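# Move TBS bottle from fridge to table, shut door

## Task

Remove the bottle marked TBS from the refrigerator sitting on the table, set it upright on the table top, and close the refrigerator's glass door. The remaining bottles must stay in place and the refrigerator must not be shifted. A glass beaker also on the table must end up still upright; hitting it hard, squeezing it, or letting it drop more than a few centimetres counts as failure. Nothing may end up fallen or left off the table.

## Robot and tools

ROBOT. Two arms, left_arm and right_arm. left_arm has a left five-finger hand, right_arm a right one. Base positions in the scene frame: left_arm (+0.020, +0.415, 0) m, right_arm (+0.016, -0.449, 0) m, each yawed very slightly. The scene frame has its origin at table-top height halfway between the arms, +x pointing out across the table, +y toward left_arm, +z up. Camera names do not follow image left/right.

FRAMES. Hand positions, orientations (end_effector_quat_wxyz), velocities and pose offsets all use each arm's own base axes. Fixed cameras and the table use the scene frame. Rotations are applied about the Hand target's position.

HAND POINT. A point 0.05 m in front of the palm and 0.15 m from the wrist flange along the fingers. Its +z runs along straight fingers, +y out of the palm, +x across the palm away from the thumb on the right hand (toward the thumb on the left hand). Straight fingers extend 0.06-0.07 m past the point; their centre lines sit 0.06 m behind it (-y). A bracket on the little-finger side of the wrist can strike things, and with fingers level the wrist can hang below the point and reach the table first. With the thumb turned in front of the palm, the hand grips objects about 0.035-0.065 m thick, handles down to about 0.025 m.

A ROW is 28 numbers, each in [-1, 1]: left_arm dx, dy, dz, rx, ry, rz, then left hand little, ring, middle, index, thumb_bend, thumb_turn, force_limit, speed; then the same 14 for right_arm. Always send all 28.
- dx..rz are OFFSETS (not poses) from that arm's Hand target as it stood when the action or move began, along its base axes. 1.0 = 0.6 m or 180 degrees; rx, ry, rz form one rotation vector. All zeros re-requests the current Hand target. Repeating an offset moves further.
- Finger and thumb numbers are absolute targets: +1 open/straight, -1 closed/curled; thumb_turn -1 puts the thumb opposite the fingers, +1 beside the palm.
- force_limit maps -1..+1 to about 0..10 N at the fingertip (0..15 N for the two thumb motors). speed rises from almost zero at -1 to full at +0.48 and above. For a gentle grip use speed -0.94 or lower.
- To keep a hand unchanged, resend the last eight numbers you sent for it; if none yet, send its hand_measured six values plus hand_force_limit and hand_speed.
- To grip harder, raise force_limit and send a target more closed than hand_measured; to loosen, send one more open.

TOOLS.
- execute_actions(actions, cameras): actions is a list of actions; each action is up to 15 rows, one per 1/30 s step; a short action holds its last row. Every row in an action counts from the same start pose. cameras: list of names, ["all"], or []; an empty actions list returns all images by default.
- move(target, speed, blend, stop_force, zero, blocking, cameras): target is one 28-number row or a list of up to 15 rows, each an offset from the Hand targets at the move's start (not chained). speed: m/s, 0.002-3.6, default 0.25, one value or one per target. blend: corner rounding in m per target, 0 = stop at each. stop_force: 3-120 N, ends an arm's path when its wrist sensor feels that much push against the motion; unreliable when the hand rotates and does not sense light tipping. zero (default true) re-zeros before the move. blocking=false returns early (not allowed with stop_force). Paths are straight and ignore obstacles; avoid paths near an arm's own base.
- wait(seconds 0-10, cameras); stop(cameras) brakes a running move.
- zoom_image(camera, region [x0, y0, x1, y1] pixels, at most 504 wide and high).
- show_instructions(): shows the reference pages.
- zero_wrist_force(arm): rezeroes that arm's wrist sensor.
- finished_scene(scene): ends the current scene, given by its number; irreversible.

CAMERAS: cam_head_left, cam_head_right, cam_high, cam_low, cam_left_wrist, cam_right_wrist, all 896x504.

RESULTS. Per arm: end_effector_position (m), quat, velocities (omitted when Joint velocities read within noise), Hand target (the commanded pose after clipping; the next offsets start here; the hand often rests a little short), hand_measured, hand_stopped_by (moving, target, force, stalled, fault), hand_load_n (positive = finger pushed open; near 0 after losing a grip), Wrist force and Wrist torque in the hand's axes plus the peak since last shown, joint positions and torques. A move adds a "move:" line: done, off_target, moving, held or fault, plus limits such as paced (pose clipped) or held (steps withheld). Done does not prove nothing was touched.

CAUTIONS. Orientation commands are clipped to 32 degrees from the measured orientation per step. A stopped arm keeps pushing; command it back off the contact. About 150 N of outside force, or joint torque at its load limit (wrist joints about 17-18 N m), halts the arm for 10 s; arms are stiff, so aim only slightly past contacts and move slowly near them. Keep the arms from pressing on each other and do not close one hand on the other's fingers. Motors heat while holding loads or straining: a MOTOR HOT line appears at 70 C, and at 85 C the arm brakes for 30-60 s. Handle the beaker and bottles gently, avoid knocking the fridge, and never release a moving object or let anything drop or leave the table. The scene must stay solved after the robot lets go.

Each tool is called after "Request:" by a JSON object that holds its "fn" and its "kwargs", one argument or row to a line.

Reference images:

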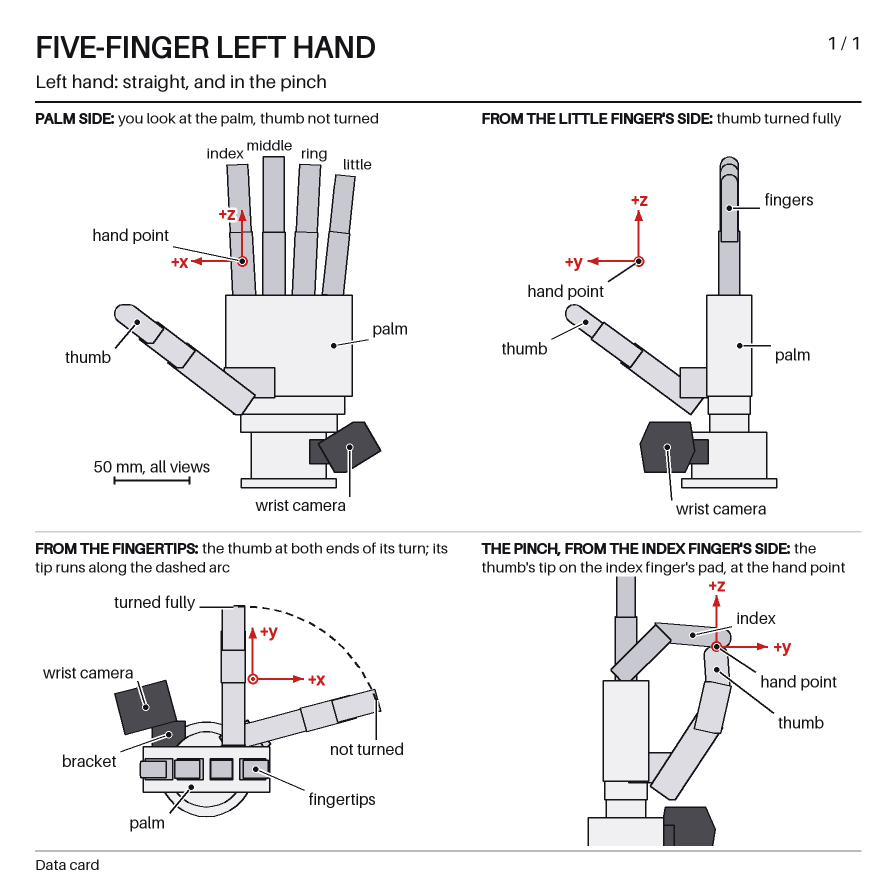

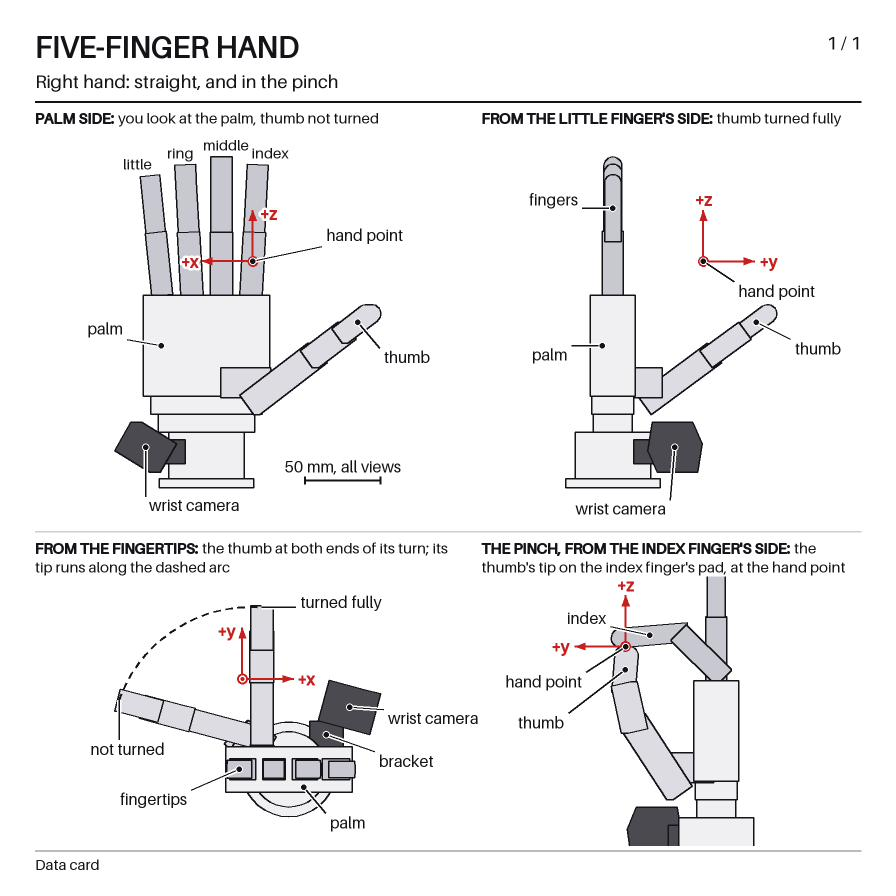

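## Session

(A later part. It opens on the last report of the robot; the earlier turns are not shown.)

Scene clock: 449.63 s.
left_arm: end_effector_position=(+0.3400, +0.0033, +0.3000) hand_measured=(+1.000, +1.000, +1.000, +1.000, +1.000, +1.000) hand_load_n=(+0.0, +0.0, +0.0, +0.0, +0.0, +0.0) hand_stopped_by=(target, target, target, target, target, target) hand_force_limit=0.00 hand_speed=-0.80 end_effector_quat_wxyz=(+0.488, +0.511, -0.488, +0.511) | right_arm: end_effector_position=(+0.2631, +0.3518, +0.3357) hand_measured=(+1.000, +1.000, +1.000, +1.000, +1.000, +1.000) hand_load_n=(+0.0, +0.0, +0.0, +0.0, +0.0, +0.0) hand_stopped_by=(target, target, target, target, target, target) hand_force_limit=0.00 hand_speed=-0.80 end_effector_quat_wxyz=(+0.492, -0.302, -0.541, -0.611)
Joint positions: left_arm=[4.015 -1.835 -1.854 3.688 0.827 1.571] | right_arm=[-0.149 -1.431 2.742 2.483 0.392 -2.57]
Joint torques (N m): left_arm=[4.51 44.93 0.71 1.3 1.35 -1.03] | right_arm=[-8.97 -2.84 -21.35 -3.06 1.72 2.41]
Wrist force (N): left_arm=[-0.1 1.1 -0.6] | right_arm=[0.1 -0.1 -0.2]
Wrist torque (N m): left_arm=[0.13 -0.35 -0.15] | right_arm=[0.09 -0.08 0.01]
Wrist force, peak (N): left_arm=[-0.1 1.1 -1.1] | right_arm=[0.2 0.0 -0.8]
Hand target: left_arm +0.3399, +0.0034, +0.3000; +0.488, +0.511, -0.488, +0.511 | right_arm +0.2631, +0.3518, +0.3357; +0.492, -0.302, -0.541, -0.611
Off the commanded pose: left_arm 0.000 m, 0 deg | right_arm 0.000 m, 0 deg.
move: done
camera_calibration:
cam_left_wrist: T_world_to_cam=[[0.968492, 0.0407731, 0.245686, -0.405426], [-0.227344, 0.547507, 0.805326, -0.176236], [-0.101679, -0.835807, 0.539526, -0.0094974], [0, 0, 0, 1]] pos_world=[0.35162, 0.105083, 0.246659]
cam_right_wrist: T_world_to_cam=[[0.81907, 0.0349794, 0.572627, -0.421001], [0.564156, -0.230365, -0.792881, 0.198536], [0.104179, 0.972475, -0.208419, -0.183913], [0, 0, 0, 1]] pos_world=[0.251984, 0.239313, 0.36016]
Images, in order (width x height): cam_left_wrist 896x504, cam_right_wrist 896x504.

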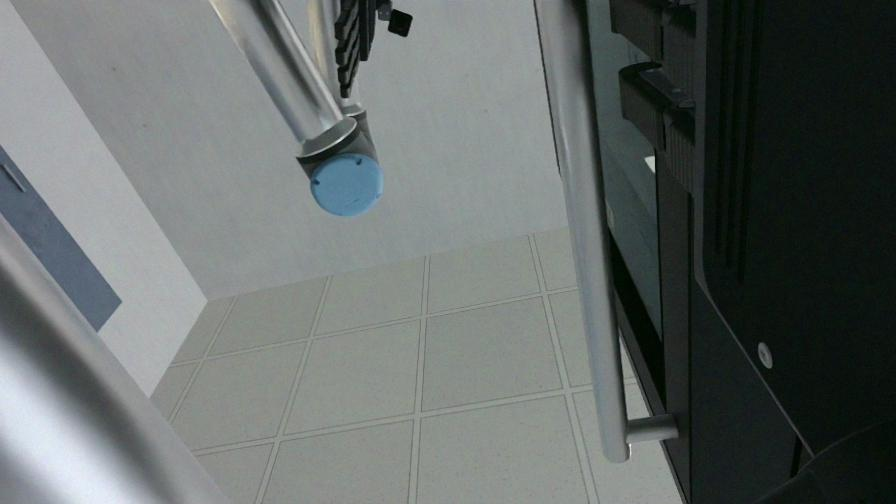

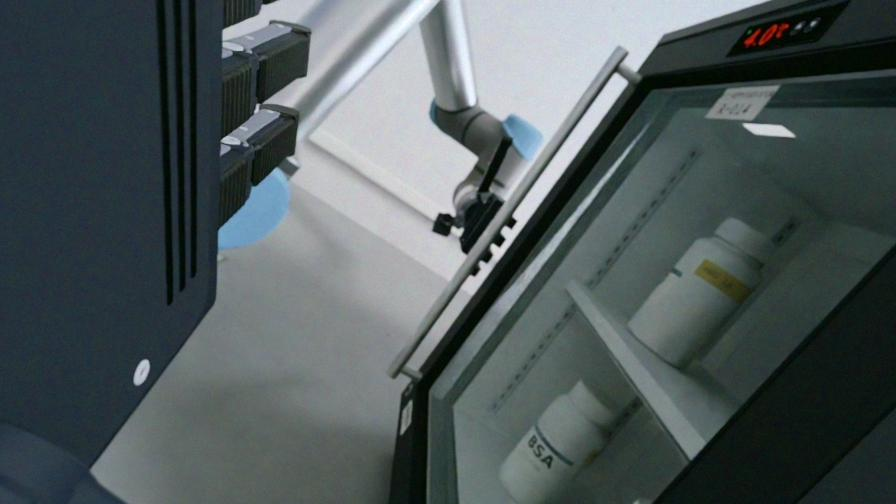

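Request:
{"fn": "move", "kwargs": {
  "target": [0.0035,-0.075,0,0,0,0,1,1,1,1,1,1,0,-0.8,0,0,0,0,0,0,1,1,1,1,1,1,0,-0.8],
  "speed": 0.05,
  "stop_force": 6,
  "cameras": ["cam_left_wrist","cam_right_wrist"]
}}

Request:
{"fn": "zoom_image", "kwargs": {
  "camera": "cam_right_wrist",
  "region": [450, 180, 560, 280]
}}

Scene clock: 459.50 s.
left_arm: end_effector_position=(+0.3420, -0.0416, +0.3000) hand_measured=(+1.000, +1.000, +1.000, +1.000, +1.000, +1.000) hand_load_n=(-0.5, +0.0, +0.0, +0.0, +0.0, +0.0) hand_stopped_by=(target, target, target, target, target, target) hand_force_limit=0.00 hand_speed=-0.80 end_effector_quat_wxyz=(+0.488, +0.511, -0.488, +0.511) | right_arm: end_effector_position=(+0.2631, +0.3518, +0.3357) hand_measured=(+1.000, +1.000, +1.000, +1.000, +1.000, +1.000) hand_load_n=(+0.0, +0.0, +0.0, +0.0, +0.0, +0.0) hand_stopped_by=(target, target, target, target, target, target) hand_force_limit=0.00 hand_speed=-0.80 end_effector_quat_wxyz=(+0.492, -0.302, -0.541, -0.611)
Joint positions: left_arm=[3.942 -1.788 -1.915 3.702 0.754 1.571] | right_arm=[-0.149 -1.431 2.742 2.483 0.392 -2.57]
Joint torques (N m): left_arm=[2.71 11.41 35.25 -3.86 -0.07 -1.13] | right_arm=[-7.94 -2.82 -21.38 -3.3 2.15 2.32]
Wrist force (N): left_arm=[0.0 1.0 -0.6] | right_arm=[-0.1 -0.1 -0.2]
Wrist torque (N m): left_arm=[0.12 -0.43 -0.11] | right_arm=[0.09 -0.06 0.01]
Wrist force, peak (N): left_arm=[0.0 1.0 -1.2] | right_arm=[0.6 -0.3 0.1]
Hand target: left_arm +0.3420, -0.0416, +0.3000; +0.488, +0.511, -0.488, +0.511 | right_arm +0.2631, +0.3518, +0.3357; +0.492, -0.302, -0.541, -0.611
Off the commanded pose: left_arm 0.000 m, 0 deg | right_arm 0.000 m, 0 deg.
move: done
camera_calibration:
cam_left_wrist: T_world_to_cam=[[0.968504, 0.0406392, 0.24566, -0.405518], [-0.227248, 0.547531, 0.805338, -0.151182], [-0.101778, -0.835798, 0.539521, -0.0468696], [0, 0, 0, 1]] pos_world=[0.35362, 0.0600832, 0.246659]
cam_right_wrist: T_world_to_cam=[[0.81907, 0.0349794, 0.572627, -0.421001], [0.564156, -0.230365, -0.792881, 0.198536], [0.104179, 0.972475, -0.208419, -0.183913], [0, 0, 0, 1]] pos_world=[0.251984, 0.239313, 0.36016]
Images, in order (width x height): cam_left_wrist 896x504, cam_right_wrist 896x504.

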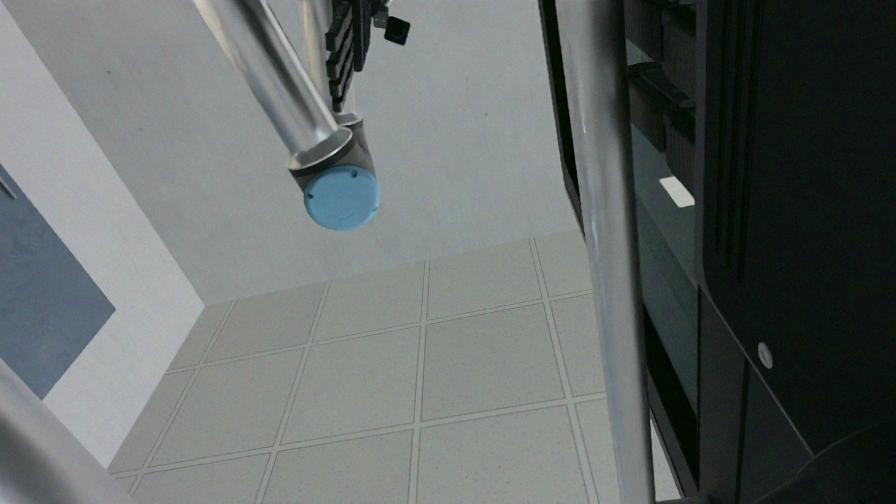

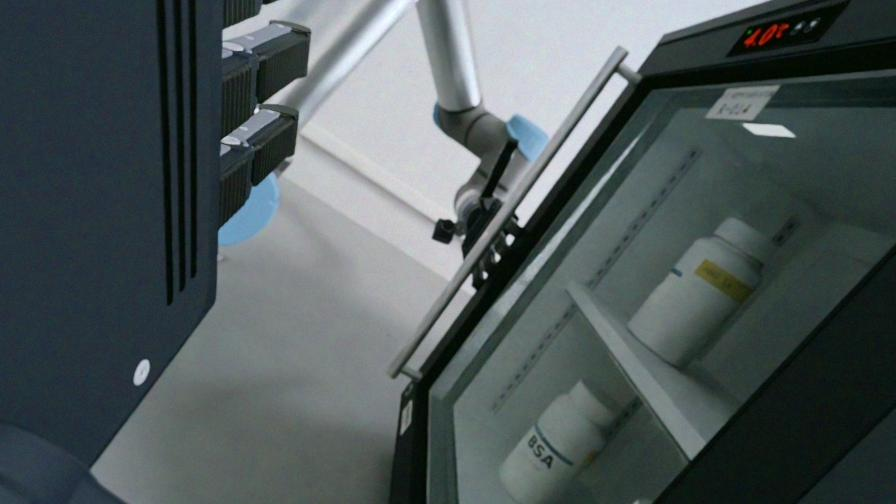

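Scaled by 4.582 from the camera's 896x504 image, which has a finer 1280x720 frame.

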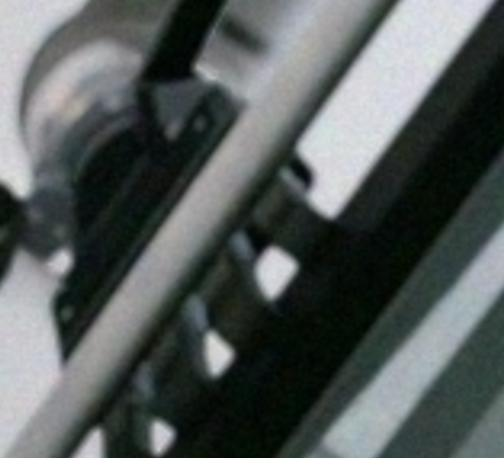

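Request:
{"fn": "move", "kwargs": {
  "target": [
    [-0.0644,-0.0163,0,0,0,0.0278,1,1,1,1,1,1,0,-0.8,0,0,0,0,0,0,1,1,1,1,1,1,0,-0.8],
    [-0.1288,-0.0408,0,0,0,0.0556,1,1,1,1,1,1,0,-0.8,0,0,0,0,0,0,1,1,1,1,1,1,0,-0.8]
  ],
  "speed": 0.06,
  "stop_force": 50,
  "cameras": ["cam_head_left","cam_left_wrist","cam_right_wrist"]
}}

Scene clock: 477.50 s.
left_arm: end_effector_position=(+0.2647, -0.0661, +0.3000) hand_measured=(+1.000, +1.000, +1.000, +1.000, +1.000, +1.000) hand_load_n=(+0.0, +0.0, +0.0, +0.0, +0.0, +0.0) hand_stopped_by=(target, target, target, target, target, target) hand_force_limit=0.00 hand_speed=-0.80 end_effector_quat_wxyz=(+0.442, +0.552, -0.442, +0.552) | right_arm: end_effector_position=(+0.2631, +0.3518, +0.3357) hand_measured=(+1.000, +1.000, +1.000, +1.000, +1.000, +1.000) hand_load_n=(+0.0, +0.0, +0.0, +0.0, +0.0, +0.0) hand_stopped_by=(target, target, target, target, target, target) hand_force_limit=0.00 hand_speed=-0.80 end_effector_quat_wxyz=(+0.492, -0.302, -0.541, -0.611)
Joint positions: left_arm=[4.176 -1.513 -2.217 3.731 0.814 1.571] | right_arm=[-0.149 -1.431 2.742 2.483 0.392 -2.57]
Joint torques (N m): left_arm=[4.81 16.06 34.26 1.3 -0.81 -1.17] | right_arm=[-7.57 -2.93 -19.84 -3.06 1.66 2.46]
Wrist force (N): left_arm=[-0.5 0.5 -0.2] | right_arm=[0.2 0.0 -0.3]
Wrist torque (N m): left_arm=[0.10 -0.32 -0.18] | right_arm=[0.11 -0.09 0.02]
Wrist force, peak (N): left_arm=[0.2 -16.8 2.5] | right_arm=[0.2 -0.6 -0.6]
Hand target: left_arm +0.2647, -0.0661, +0.3000; +0.442, +0.552, -0.442, +0.552 | right_arm +0.2631, +0.3518, +0.3357; +0.492, -0.302, -0.541, -0.611
Off the commanded pose: left_arm 0.000 m, 0 deg | right_arm 0.000 m, 0 deg.
move: done
camera_calibration:
cam_left_wrist: T_world_to_cam=[[0.946696, 0.208413, 0.245624, -0.312857], [-0.318957, 0.499724, 0.805321, -0.134242], [0.0450953, -0.840738, 0.539561, -0.114363], [0, 0, 0, 1]] pos_world=[0.25852, 0.036138, 0.246659]
cam_right_wrist: T_world_to_cam=[[0.81907, 0.0349794, 0.572627, -0.421001], [0.564156, -0.230365, -0.792881, 0.198536], [0.104179, 0.972475, -0.208419, -0.183913], [0, 0, 0, 1]] pos_world=[0.251984, 0.239313, 0.36016]
Images, in order (width x height): cam_head_left 896x504, cam_left_wrist 896x504, cam_right_wrist 896x504.

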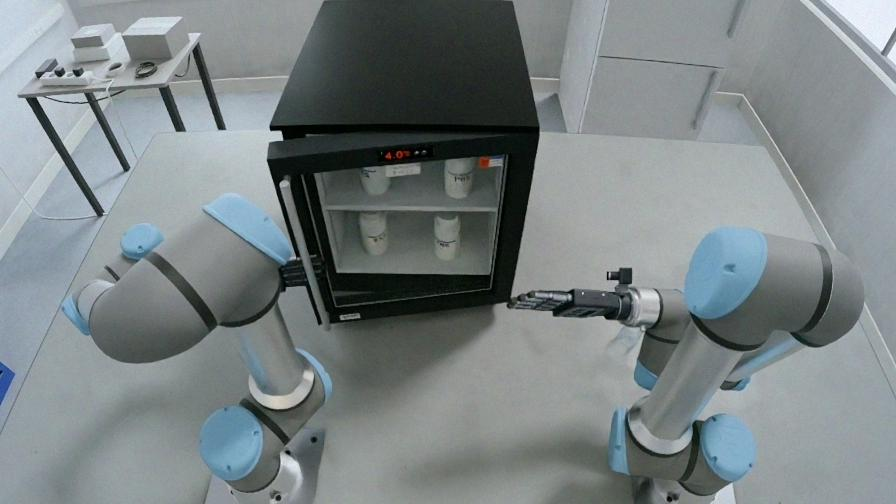

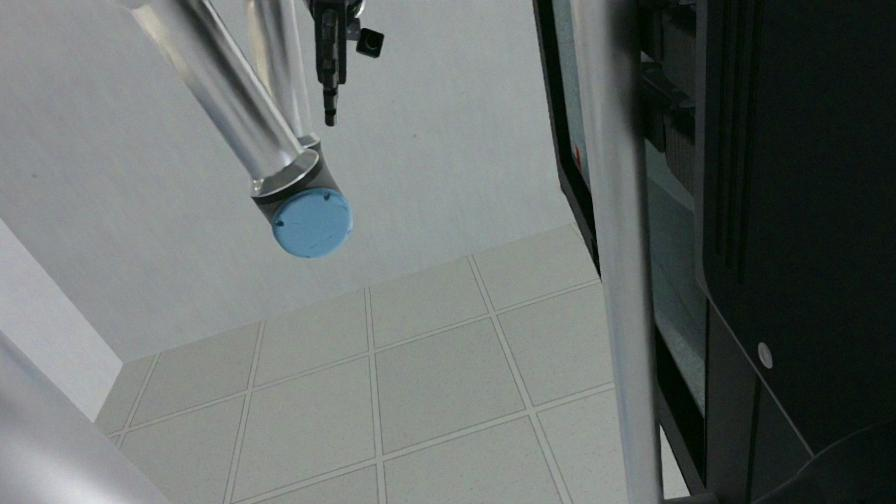

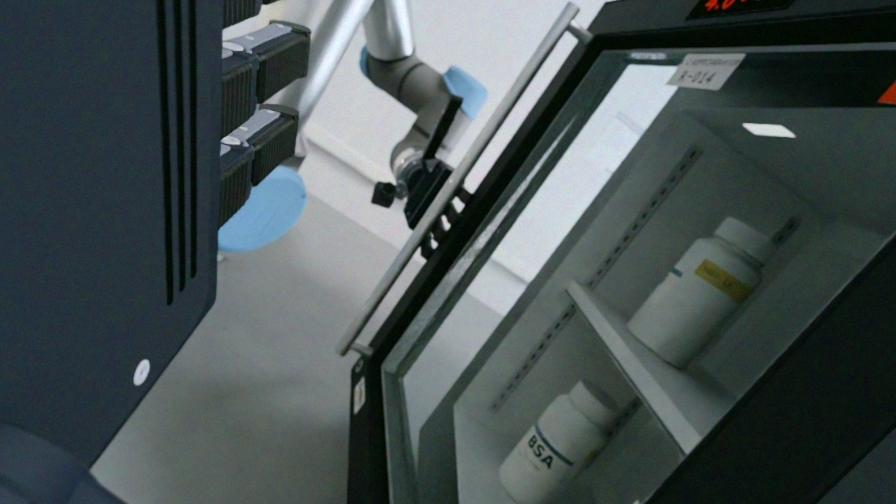

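Request:
{"fn": "move", "kwargs": {
  "target": [-0.1198,-0.0627,0,0,0,0.0556,1,1,1,1,1,1,0,-0.8,0,0,0,0,0,0,1,1,1,1,1,1,0,-0.8],
  "speed": 0.08,
  "stop_force": 40,
  "cameras": ["cam_head_left","cam_left_wrist","cam_right_wrist"]
}}

Scene clock: 522.10 s.
left_arm: end_effector_position=(+0.2065, -0.0970, +0.2998) hand_measured=(+1.000, +1.000, +1.000, +1.000, +1.000, +1.000) hand_load_n=(+0.0, +0.0, +0.0, +0.0, +0.0, +0.0) hand_stopped_by=(target, target, target, target, target, target) hand_force_limit=0.00 hand_speed=-0.80 end_effector_quat_wxyz=(+0.402, +0.582, -0.402, +0.582) | right_arm: end_effector_position=(+0.2631, +0.3518, +0.3357) hand_measured=(+1.000, +1.000, +1.000, +1.000, +1.000, +1.000) hand_load_n=(+0.0, +0.0, +0.0, +0.0, +0.0, +0.0) hand_stopped_by=(target, target, target, target, target, target) hand_force_limit=0.00 hand_speed=-0.80 end_effector_quat_wxyz=(+0.492, -0.302, -0.541, -0.611)
Joint positions: left_arm=[4.481 -1.216 -2.438 3.654 0.977 1.571] | right_arm=[-0.149 -1.431 2.742 2.483 0.392 -2.57]
Joint torques (N m): left_arm=[-1.25 -7.8 35.74 1.14 -1 0.97] | right_arm=[-6.41 -2.54 -19.1 -3.03 1.93 2.38]
Wrist force (N): left_arm=[0.0 0.6 -0.4] | right_arm=[0.1 0.0 -0.5]
Wrist torque (N m): left_arm=[0.11 -0.36 -0.15] | right_arm=[0.12 -0.08 0.02]
Wrist force, peak (N): left_arm=[-0.2 -3.6 -1.6] | right_arm=[0.2 -0.4 -0.6]
Hand target: left_arm +0.2065, -0.0970, +0.2998; +0.402, +0.582, -0.402, +0.582 (not the last commanded pose) | right_arm +0.2631, +0.3518, +0.3357; +0.492, -0.302, -0.541, -0.611
Off the commanded pose: left_arm 0.015 m, 2 deg | right_arm 0.000 m, 0 deg.
move: held (left_arm; a check stopped the path); limits=held
pose unreachable (left arm): on one or more control steps of this call, first in action 0 (counted from 0), this arm could not follow its commanded pose, so it was not sent that pose on those steps. It may still have moved: this result reports where it is.
cause: moving toward the commanded pose would bring two parts of the arm too close to each other (joints 3 (elbow) to 6 (wrist 3) lie between them).
camera_calibration:
cam_left_wrist: T_world_to_cam=[[0.90788, 0.339564, 0.245865, -0.230641], [-0.386365, 0.45009, 0.805072, -0.127913], [0.162712, -0.825903, 0.539824, -0.160558], [0, 0, 0, 1]] pos_world=[0.186098, 0.00328487, 0.246358]
cam_right_wrist: T_world_to_cam=[[0.81907, 0.0349794, 0.572627, -0.421001], [0.564156, -0.230365, -0.792881, 0.198536], [0.104179, 0.972475, -0.208419, -0.183913], [0, 0, 0, 1]] pos_world=[0.251984, 0.239313, 0.36016]
Images, in order (width x height): cam_head_left 896x504, cam_left_wrist 896x504, cam_right_wrist 896x504.

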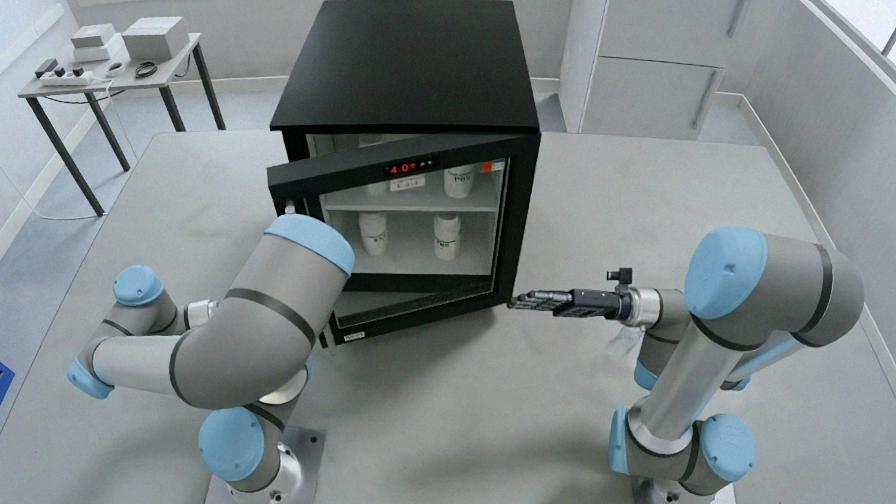

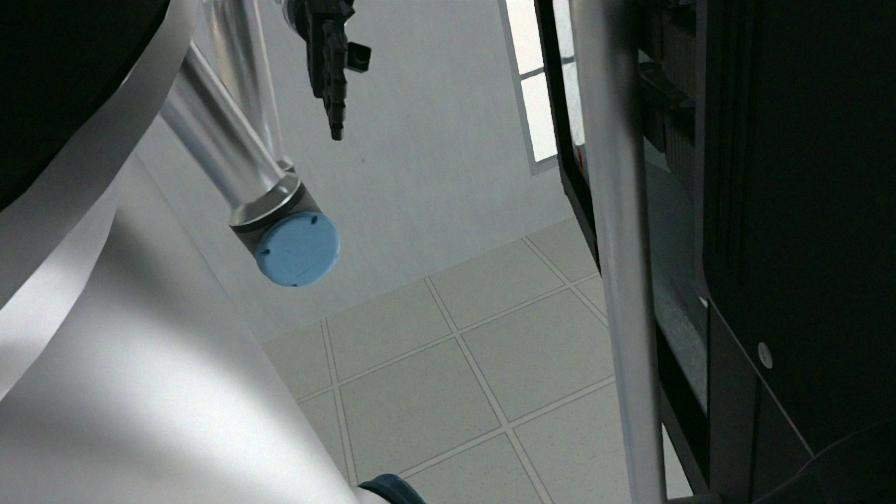

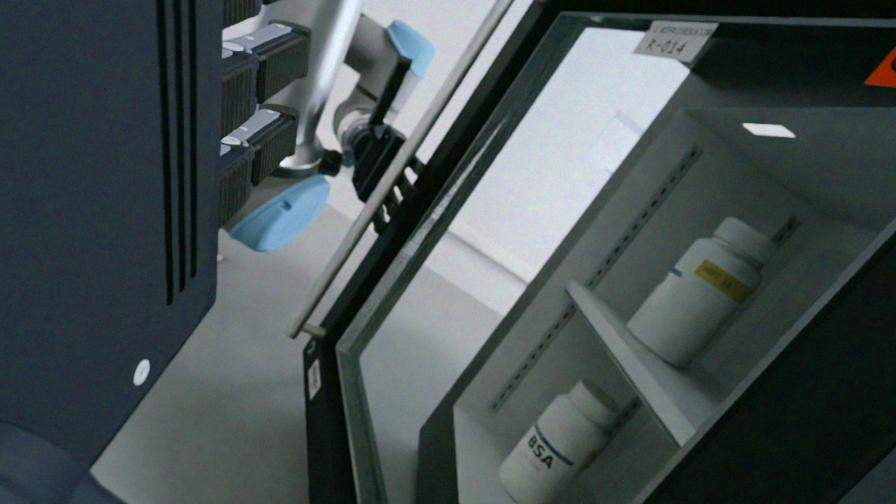

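Request:
{"fn": "move", "kwargs": {
  "target": [
    [-0.059,0.156,0,0,0,0,1,1,1,1,1,1,0,-0.8,0,0,0,0,0,0,1,1,1,1,1,1,0,-0.8],
    [0.04,0.22,0.15,0,0,-0.05,1,1,1,1,1,1,0,-0.8,0,0,0,0,0,0,1,1,1,1,1,1,0,-0.8],
    [0.1447,0.2343,0.2,0,0,-0.1006,1,1,1,1,1,1,0,-0.8,0,0,0,0,0,0,1,1,1,1,1,1,0,-0.8]
  ],
  "speed": 0.15,
  "blend": [0.005,0.03,0],
  "cameras": ["cam_head_left","cam_head_right","cam_left_wrist","cam_right_wrist"]
}}

Scene clock: 567.47 s.
left_arm: end_effector_position=(+0.2933, +0.0435, +0.4197) hand_measured=(+1.000, +1.000, +1.000, +1.000, +1.000, +1.000) hand_load_n=(+0.0, +0.0, +0.0, +0.0, +0.0, +0.0) hand_stopped_by=(target, target, target, target, target, target) hand_force_limit=0.00 hand_speed=-0.80 end_effector_quat_wxyz=(+0.488, +0.511, -0.488, +0.512) | right_arm: end_effector_position=(+0.2631, +0.3518, +0.3357) hand_measured=(+1.000, +1.000, +1.000, +1.000, +1.000, +1.000) hand_load_n=(+0.0, +0.0, +0.0, +0.0, +0.0, +0.0) hand_stopped_by=(target, target, target, target, target, target) hand_force_limit=0.00 hand_speed=-0.80 end_effector_quat_wxyz=(+0.492, -0.302, -0.541, -0.611)
Joint positions: left_arm=[4.154 -1.694 -1.695 3.388 0.967 1.572] | right_arm=[-0.149 -1.431 2.742 2.483 0.392 -2.57]
Joint torques (N m): left_arm=[-4.77 21 28.96 -0.14 0.55 0.37] | right_arm=[-6.17 -1.92 -17.79 -3.05 2.04 2.4]
Wrist force (N): left_arm=[-0.2 0.7 -0.6] | right_arm=[0.3 -0.4 -0.1]
Wrist torque (N m): left_arm=[0.06 -0.37 -0.16] | right_arm=[0.04 -0.11 0.02]
Wrist force, peak (N): left_arm=[-0.1 -1.9 4.7] | right_arm=[0.0 -0.3 -0.7]
Hand target: left_arm +0.2934, +0.0436, +0.4198; +0.488, +0.511, -0.488, +0.512 | right_arm +0.2631, +0.3518, +0.3357; +0.492, -0.302, -0.541, -0.611
Off the commanded pose: left_arm 0.000 m, 0 deg | right_arm 0.000 m, 0 deg.
move: done
camera_calibration:
cam_left_wrist: T_world_to_cam=[[0.968482, 0.0405972, 0.245753, -0.391334], [-0.227254, 0.547927, 0.805066, -0.305177], [-0.101971, -0.83554, 0.539883, -0.0453796], [0, 0, 0, 1]] pos_world=[0.30502, 0.145185, 0.366358]
cam_right_wrist: T_world_to_cam=[[0.81907, 0.0349794, 0.572627, -0.421001], [0.564156, -0.230365, -0.792881, 0.198536], [0.104179, 0.972475, -0.208419, -0.183913], [0, 0, 0, 1]] pos_world=[0.251984, 0.239313, 0.36016]
Images, in order (width x height): cam_head_left 896x504, cam_head_right 896x504, cam_left_wrist 896x504, cam_right_wrist 896x504.

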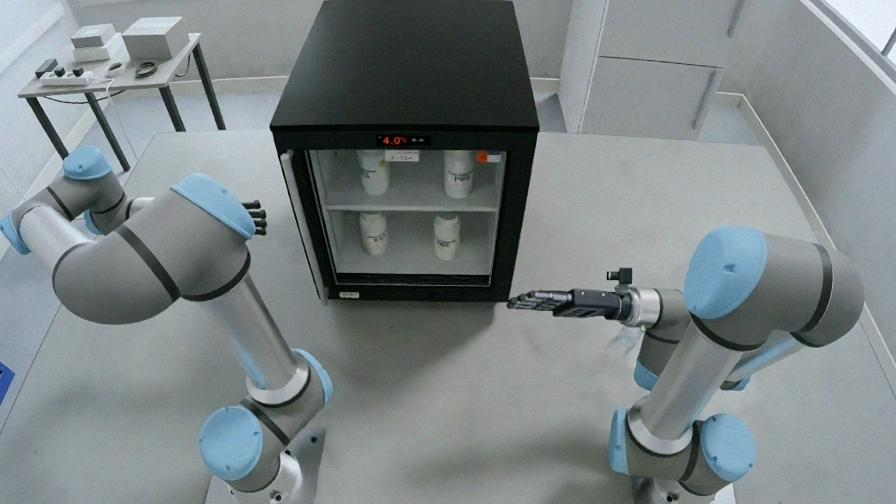

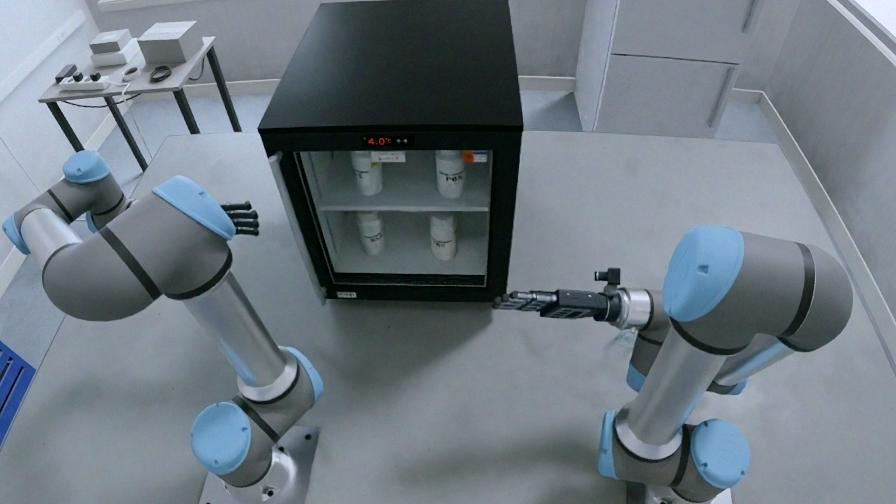

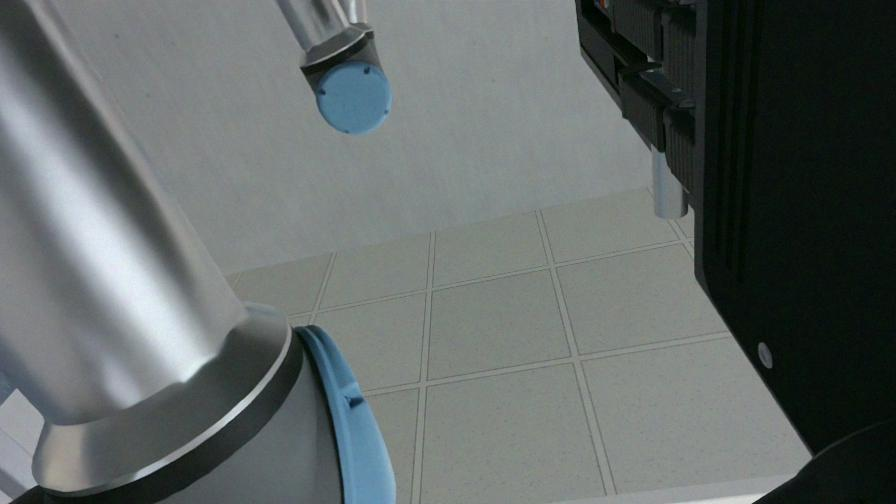

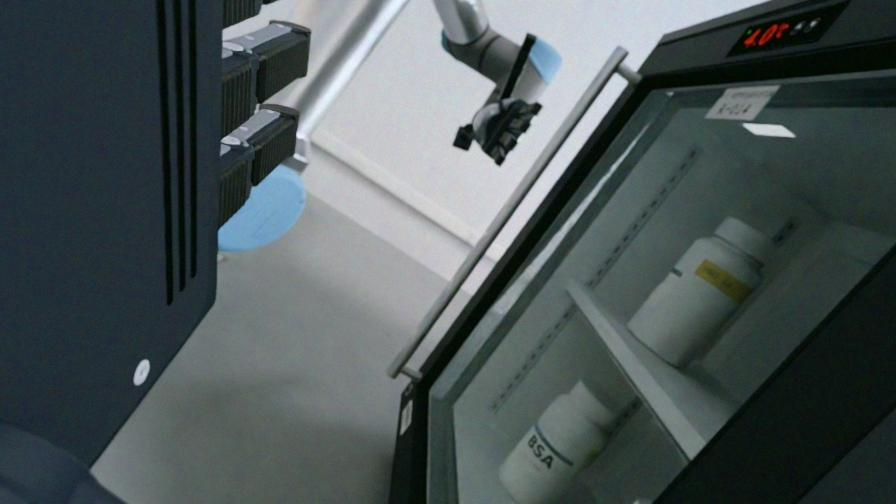

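Request:
{"fn": "move", "kwargs": {
  "target": [
    [0.009,0.2,0,0,0,0,1,1,1,1,1,1,0,-0.8,-0.01,0.2,0.08,-0.0183,-0.4416,-0.067,1,1,1,1,1,1,0,-0.8],
    [0.009,0.2,0,0,0,0,1,1,1,1,1,1,0,-0.8,-0.0147,0.5775,0.1072,-0.0365,-0.8832,-0.1339,1,1,1,1,1,1,0,-0.8]
  ],
  "speed": 0.4,
  "blend": [0.05,0],
  "cameras": ["cam_head_left","cam_head_right","cam_left_wrist","cam_right_wrist"]
}}

Scene clock: 674.97 s.
left_arm: end_effector_position=(+0.2988, +0.1636, +0.4198) hand_measured=(+1.000, +1.000, +1.000, +1.000, +1.000, +1.000) hand_load_n=(+0.0, +0.0, +0.0, +0.0, +0.0, +0.0) hand_stopped_by=(target, target, target, target, target, target) hand_force_limit=0.00 hand_speed=-0.80 end_effector_quat_wxyz=(+0.488, +0.511, -0.488, +0.512) | right_arm: end_effector_position=(+0.2542, +0.6984, +0.4000) hand_measured=(+1.000, +1.000, +1.000, +1.000, +1.000, +1.000) hand_load_n=(-0.5, +0.0, +0.0, +0.0, +0.0, +0.0) hand_stopped_by=(target, target, target, target, target, target) hand_force_limit=0.00 hand_speed=-0.80 end_effector_quat_wxyz=(+0.548, -0.446, +0.549, +0.446)
Joint positions: left_arm=[4.265 -1.908 -1.426 3.334 1.078 1.571] | right_arm=[0.772 -1.065 1.806 2.401 -0.977 -4.711]
Joint torques (N m): left_arm=[-5.02 52.16 3.34 1.02 -1.1 0.84] | right_arm=[-3.95 -51.51 -9.63 -3.61 -0.61 -2.33]
Wrist force (N): left_arm=[-0.2 0.7 -0.5] | right_arm=[0.0 -0.9 -0.5]
Wrist torque (N m): left_arm=[0.06 -0.35 -0.18] | right_arm=[-0.08 0.35 0.28]
Wrist force, peak (N): left_arm=[-0.1 1.3 -1.2] | right_arm=[-0.8 -1.1 -0.2]
Hand target: left_arm +0.2988, +0.1636, +0.4198; +0.488, +0.511, -0.488, +0.512 | right_arm +0.2542, +0.6983, +0.4001; +0.548, -0.446, +0.549, +0.446
Off the commanded pose: left_arm 0.000 m, 0 deg | right_arm 0.000 m, 0 deg.
move: done
camera_calibration:
cam_left_wrist: T_world_to_cam=[[0.968457, 0.0406294, 0.245844, -0.401473], [-0.227356, 0.547856, 0.805086, -0.369712], [-0.101977, -0.835586, 0.539812, 0.055559], [0, 0, 0, 1]] pos_world=[0.310419, 0.265285, 0.366359]
cam_right_wrist: T_world_to_cam=[[-0.945175, 0.229835, -0.231993, 0.171614], [-0.313706, -0.441626, 0.840568, 0.0517103], [0.0907383, 0.867262, 0.489514, -0.708902], [0, 0, 0, 1]] pos_world=[0.242752, 0.598197, 0.343365]
Images, in order (width x height): cam_head_left 896x504, cam_head_right 896x504, cam_left_wrist 896x504, cam_right_wrist 896x504.

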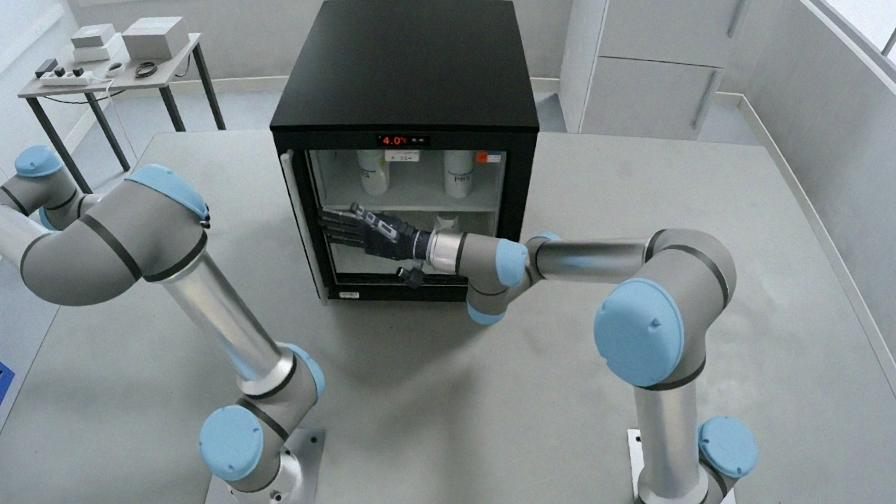

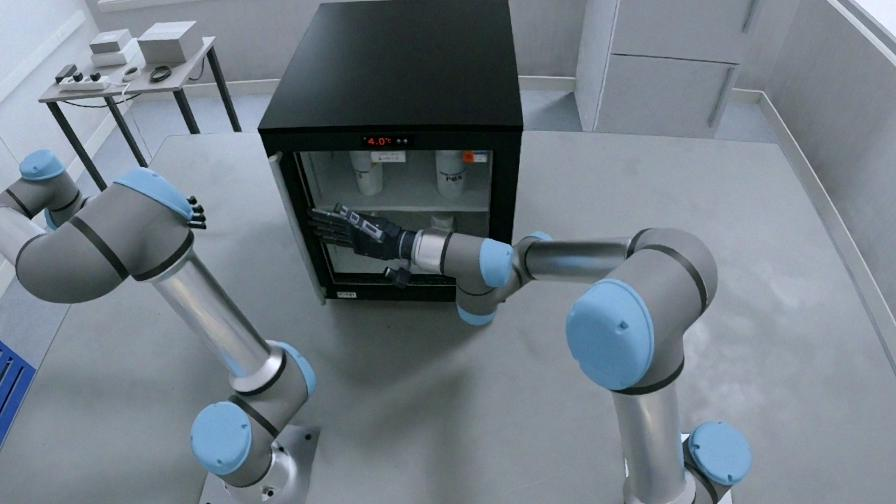

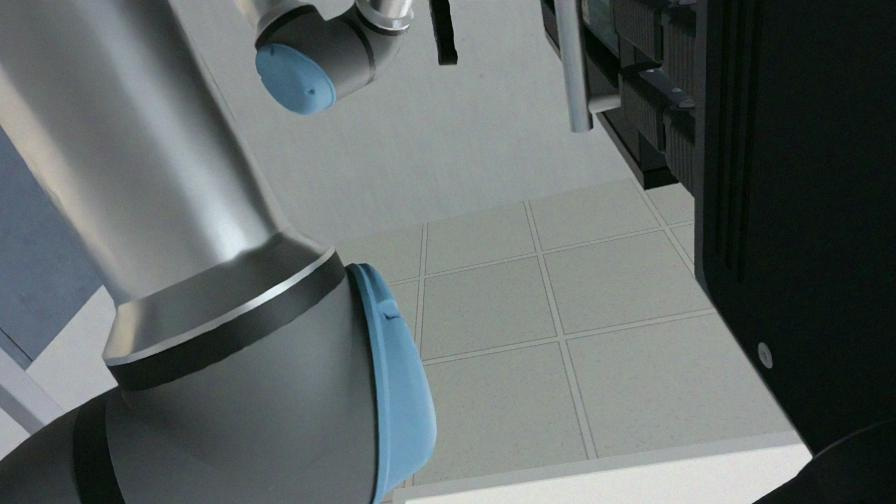

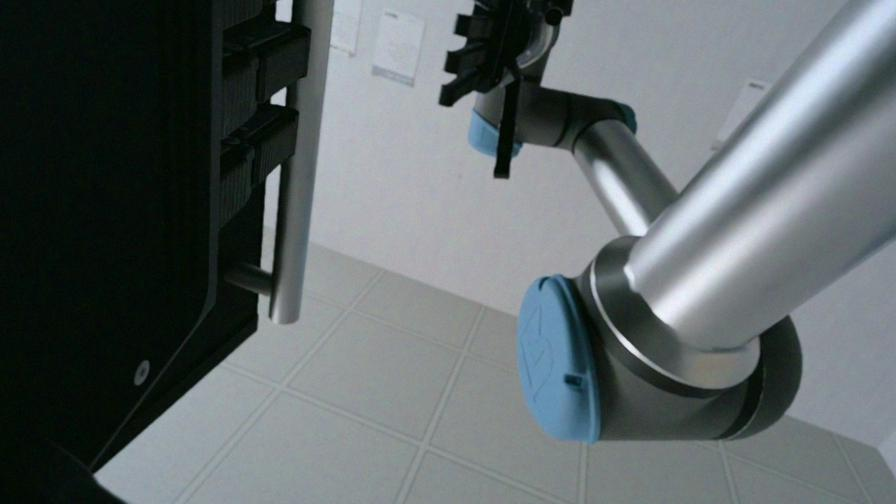

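Request:
{"fn": "zoom_image", "kwargs": {
  "camera": "cam_right_wrist",
  "region": [200, 0, 380, 340]
}}

Request:
{"fn": "zoom_image", "kwargs": {
  "camera": "cam_head_left",
  "region": [270, 140, 430, 310]
}}

Request:
{"fn": "zoom_image", "kwargs": {
  "camera": "cam_head_right",
  "region": [260, 140, 420, 310]
}}

Scaled by 1.482 from the camera's 896x504 image, which has a finer 1280x720 frame.

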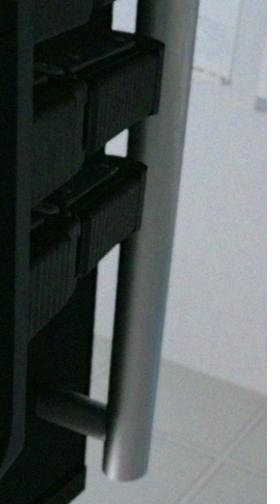

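Scaled by 2.965 from the camera's 896x504 image, which has a finer 1280x720 frame.

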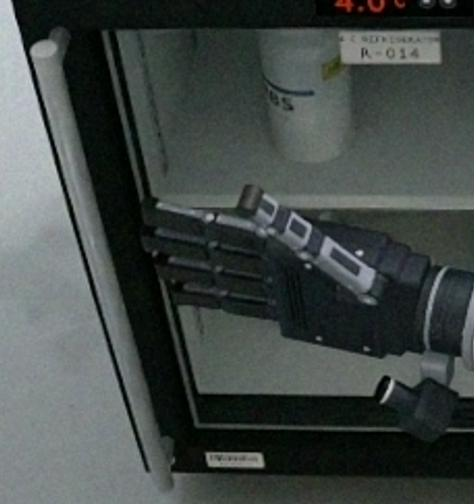

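Scaled by 2.965 from the camera's 896x504 image, which has a finer 1280x720 frame.

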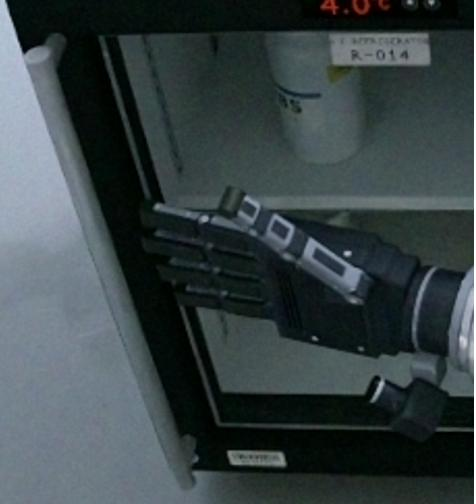

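Request:
{"fn": "move", "kwargs": {
  "target": [0,0,-0.2,0,0,0,1,1,1,1,1,1,0,-0.8,0,0,0,0,0,0,1,1,1,1,1,1,0,-0.8],
  "speed": 0.3,
  "cameras": ["cam_left_wrist"]
}}

Request:
{"fn": "zoom_image", "kwargs": {
  "camera": "cam_left_wrist",
  "region": [380, 0, 720, 380]
}}

Scene clock: 709.40 s.
left_arm: end_effector_position=(+0.2988, +0.1636, +0.2998) hand_measured=(+1.000, +1.000, +1.000, +1.000, +1.000, +1.000) hand_load_n=(+0.0, +0.0, +0.0, +0.0, +0.0, +0.0) hand_stopped_by=(target, target, target, target, target, target) hand_force_limit=0.00 hand_speed=-0.80 end_effector_quat_wxyz=(+0.488, +0.511, -0.488, +0.512) end_effector_velocity=(+0.000, +0.000, -0.001) end_effector_angular_velocity=(+0.003, -0.002, +0.000) | right_arm: end_effector_position=(+0.2542, +0.6983, +0.4001) hand_measured=(+1.000, +1.000, +1.000, +1.000, +1.000, +1.000) hand_load_n=(+0.0, +0.0, +0.0, +0.0, +0.0, +0.0) hand_stopped_by=(target, target, target, target, target, target) hand_force_limit=0.00 hand_speed=-0.80 end_effector_quat_wxyz=(+0.548, -0.446, +0.549, +0.446)
Joint positions: left_arm=[4.265 -2.001 -1.618 3.618 1.078 1.571] | right_arm=[0.772 -1.065 1.806 2.401 -0.977 -4.712]
Joint velocities: left_arm=[0 0.001 -0.002 0.005 0 0] | right_arm=[within noise]
Joint torques (N m): left_arm=[4.92 43.64 24.06 1.4 1.45 -0.37] | right_arm=[-9.27 -51.97 -29.97 -3.64 -0.56 -2.07]
Wrist force (N): left_arm=[-0.2 1.3 -0.1] | right_arm=[-0.2 -1.0 -0.4]
Wrist torque (N m): left_arm=[0.12 -0.35 -0.19] | right_arm=[-0.12 0.37 0.26]
Wrist force, peak (N): left_arm=[-2.6 1.3 -0.5] | right_arm=[-0.3 -1.2 -0.8]
Hand target: left_arm +0.2988, +0.1636, +0.2998; +0.488, +0.511, -0.488, +0.512 | right_arm +0.2542, +0.6983, +0.4001; +0.548, -0.446, +0.549, +0.446
Off the commanded pose: left_arm 0.000 m, 0 deg | right_arm 0.000 m, 0 deg.
move: done
camera_calibration:
cam_left_wrist: T_world_to_cam=[[0.96848, 0.0406325, 0.245754, -0.371983], [-0.227261, 0.548039, 0.804988, -0.273237], [-0.101974, -0.835465, 0.539999, 0.120204], [0, 0, 0, 1]] pos_world=[0.31042, 0.265286, 0.246458]
Images, in order (width x height): cam_left_wrist 896x504.

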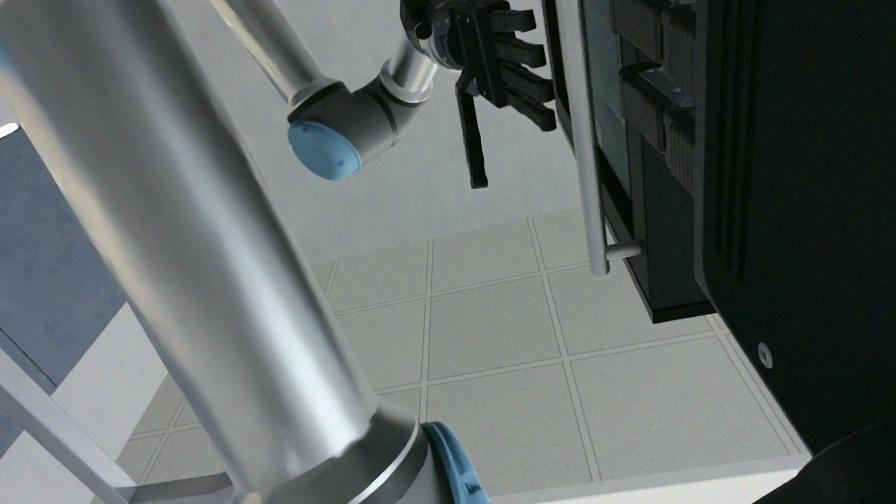

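Scaled by 1.326 from the camera's 896x504 image, which has a finer 1280x720 frame.

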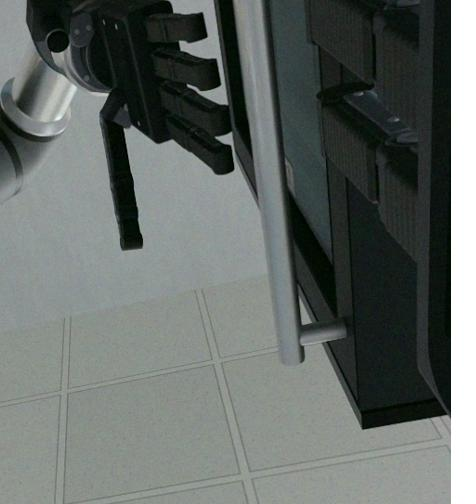

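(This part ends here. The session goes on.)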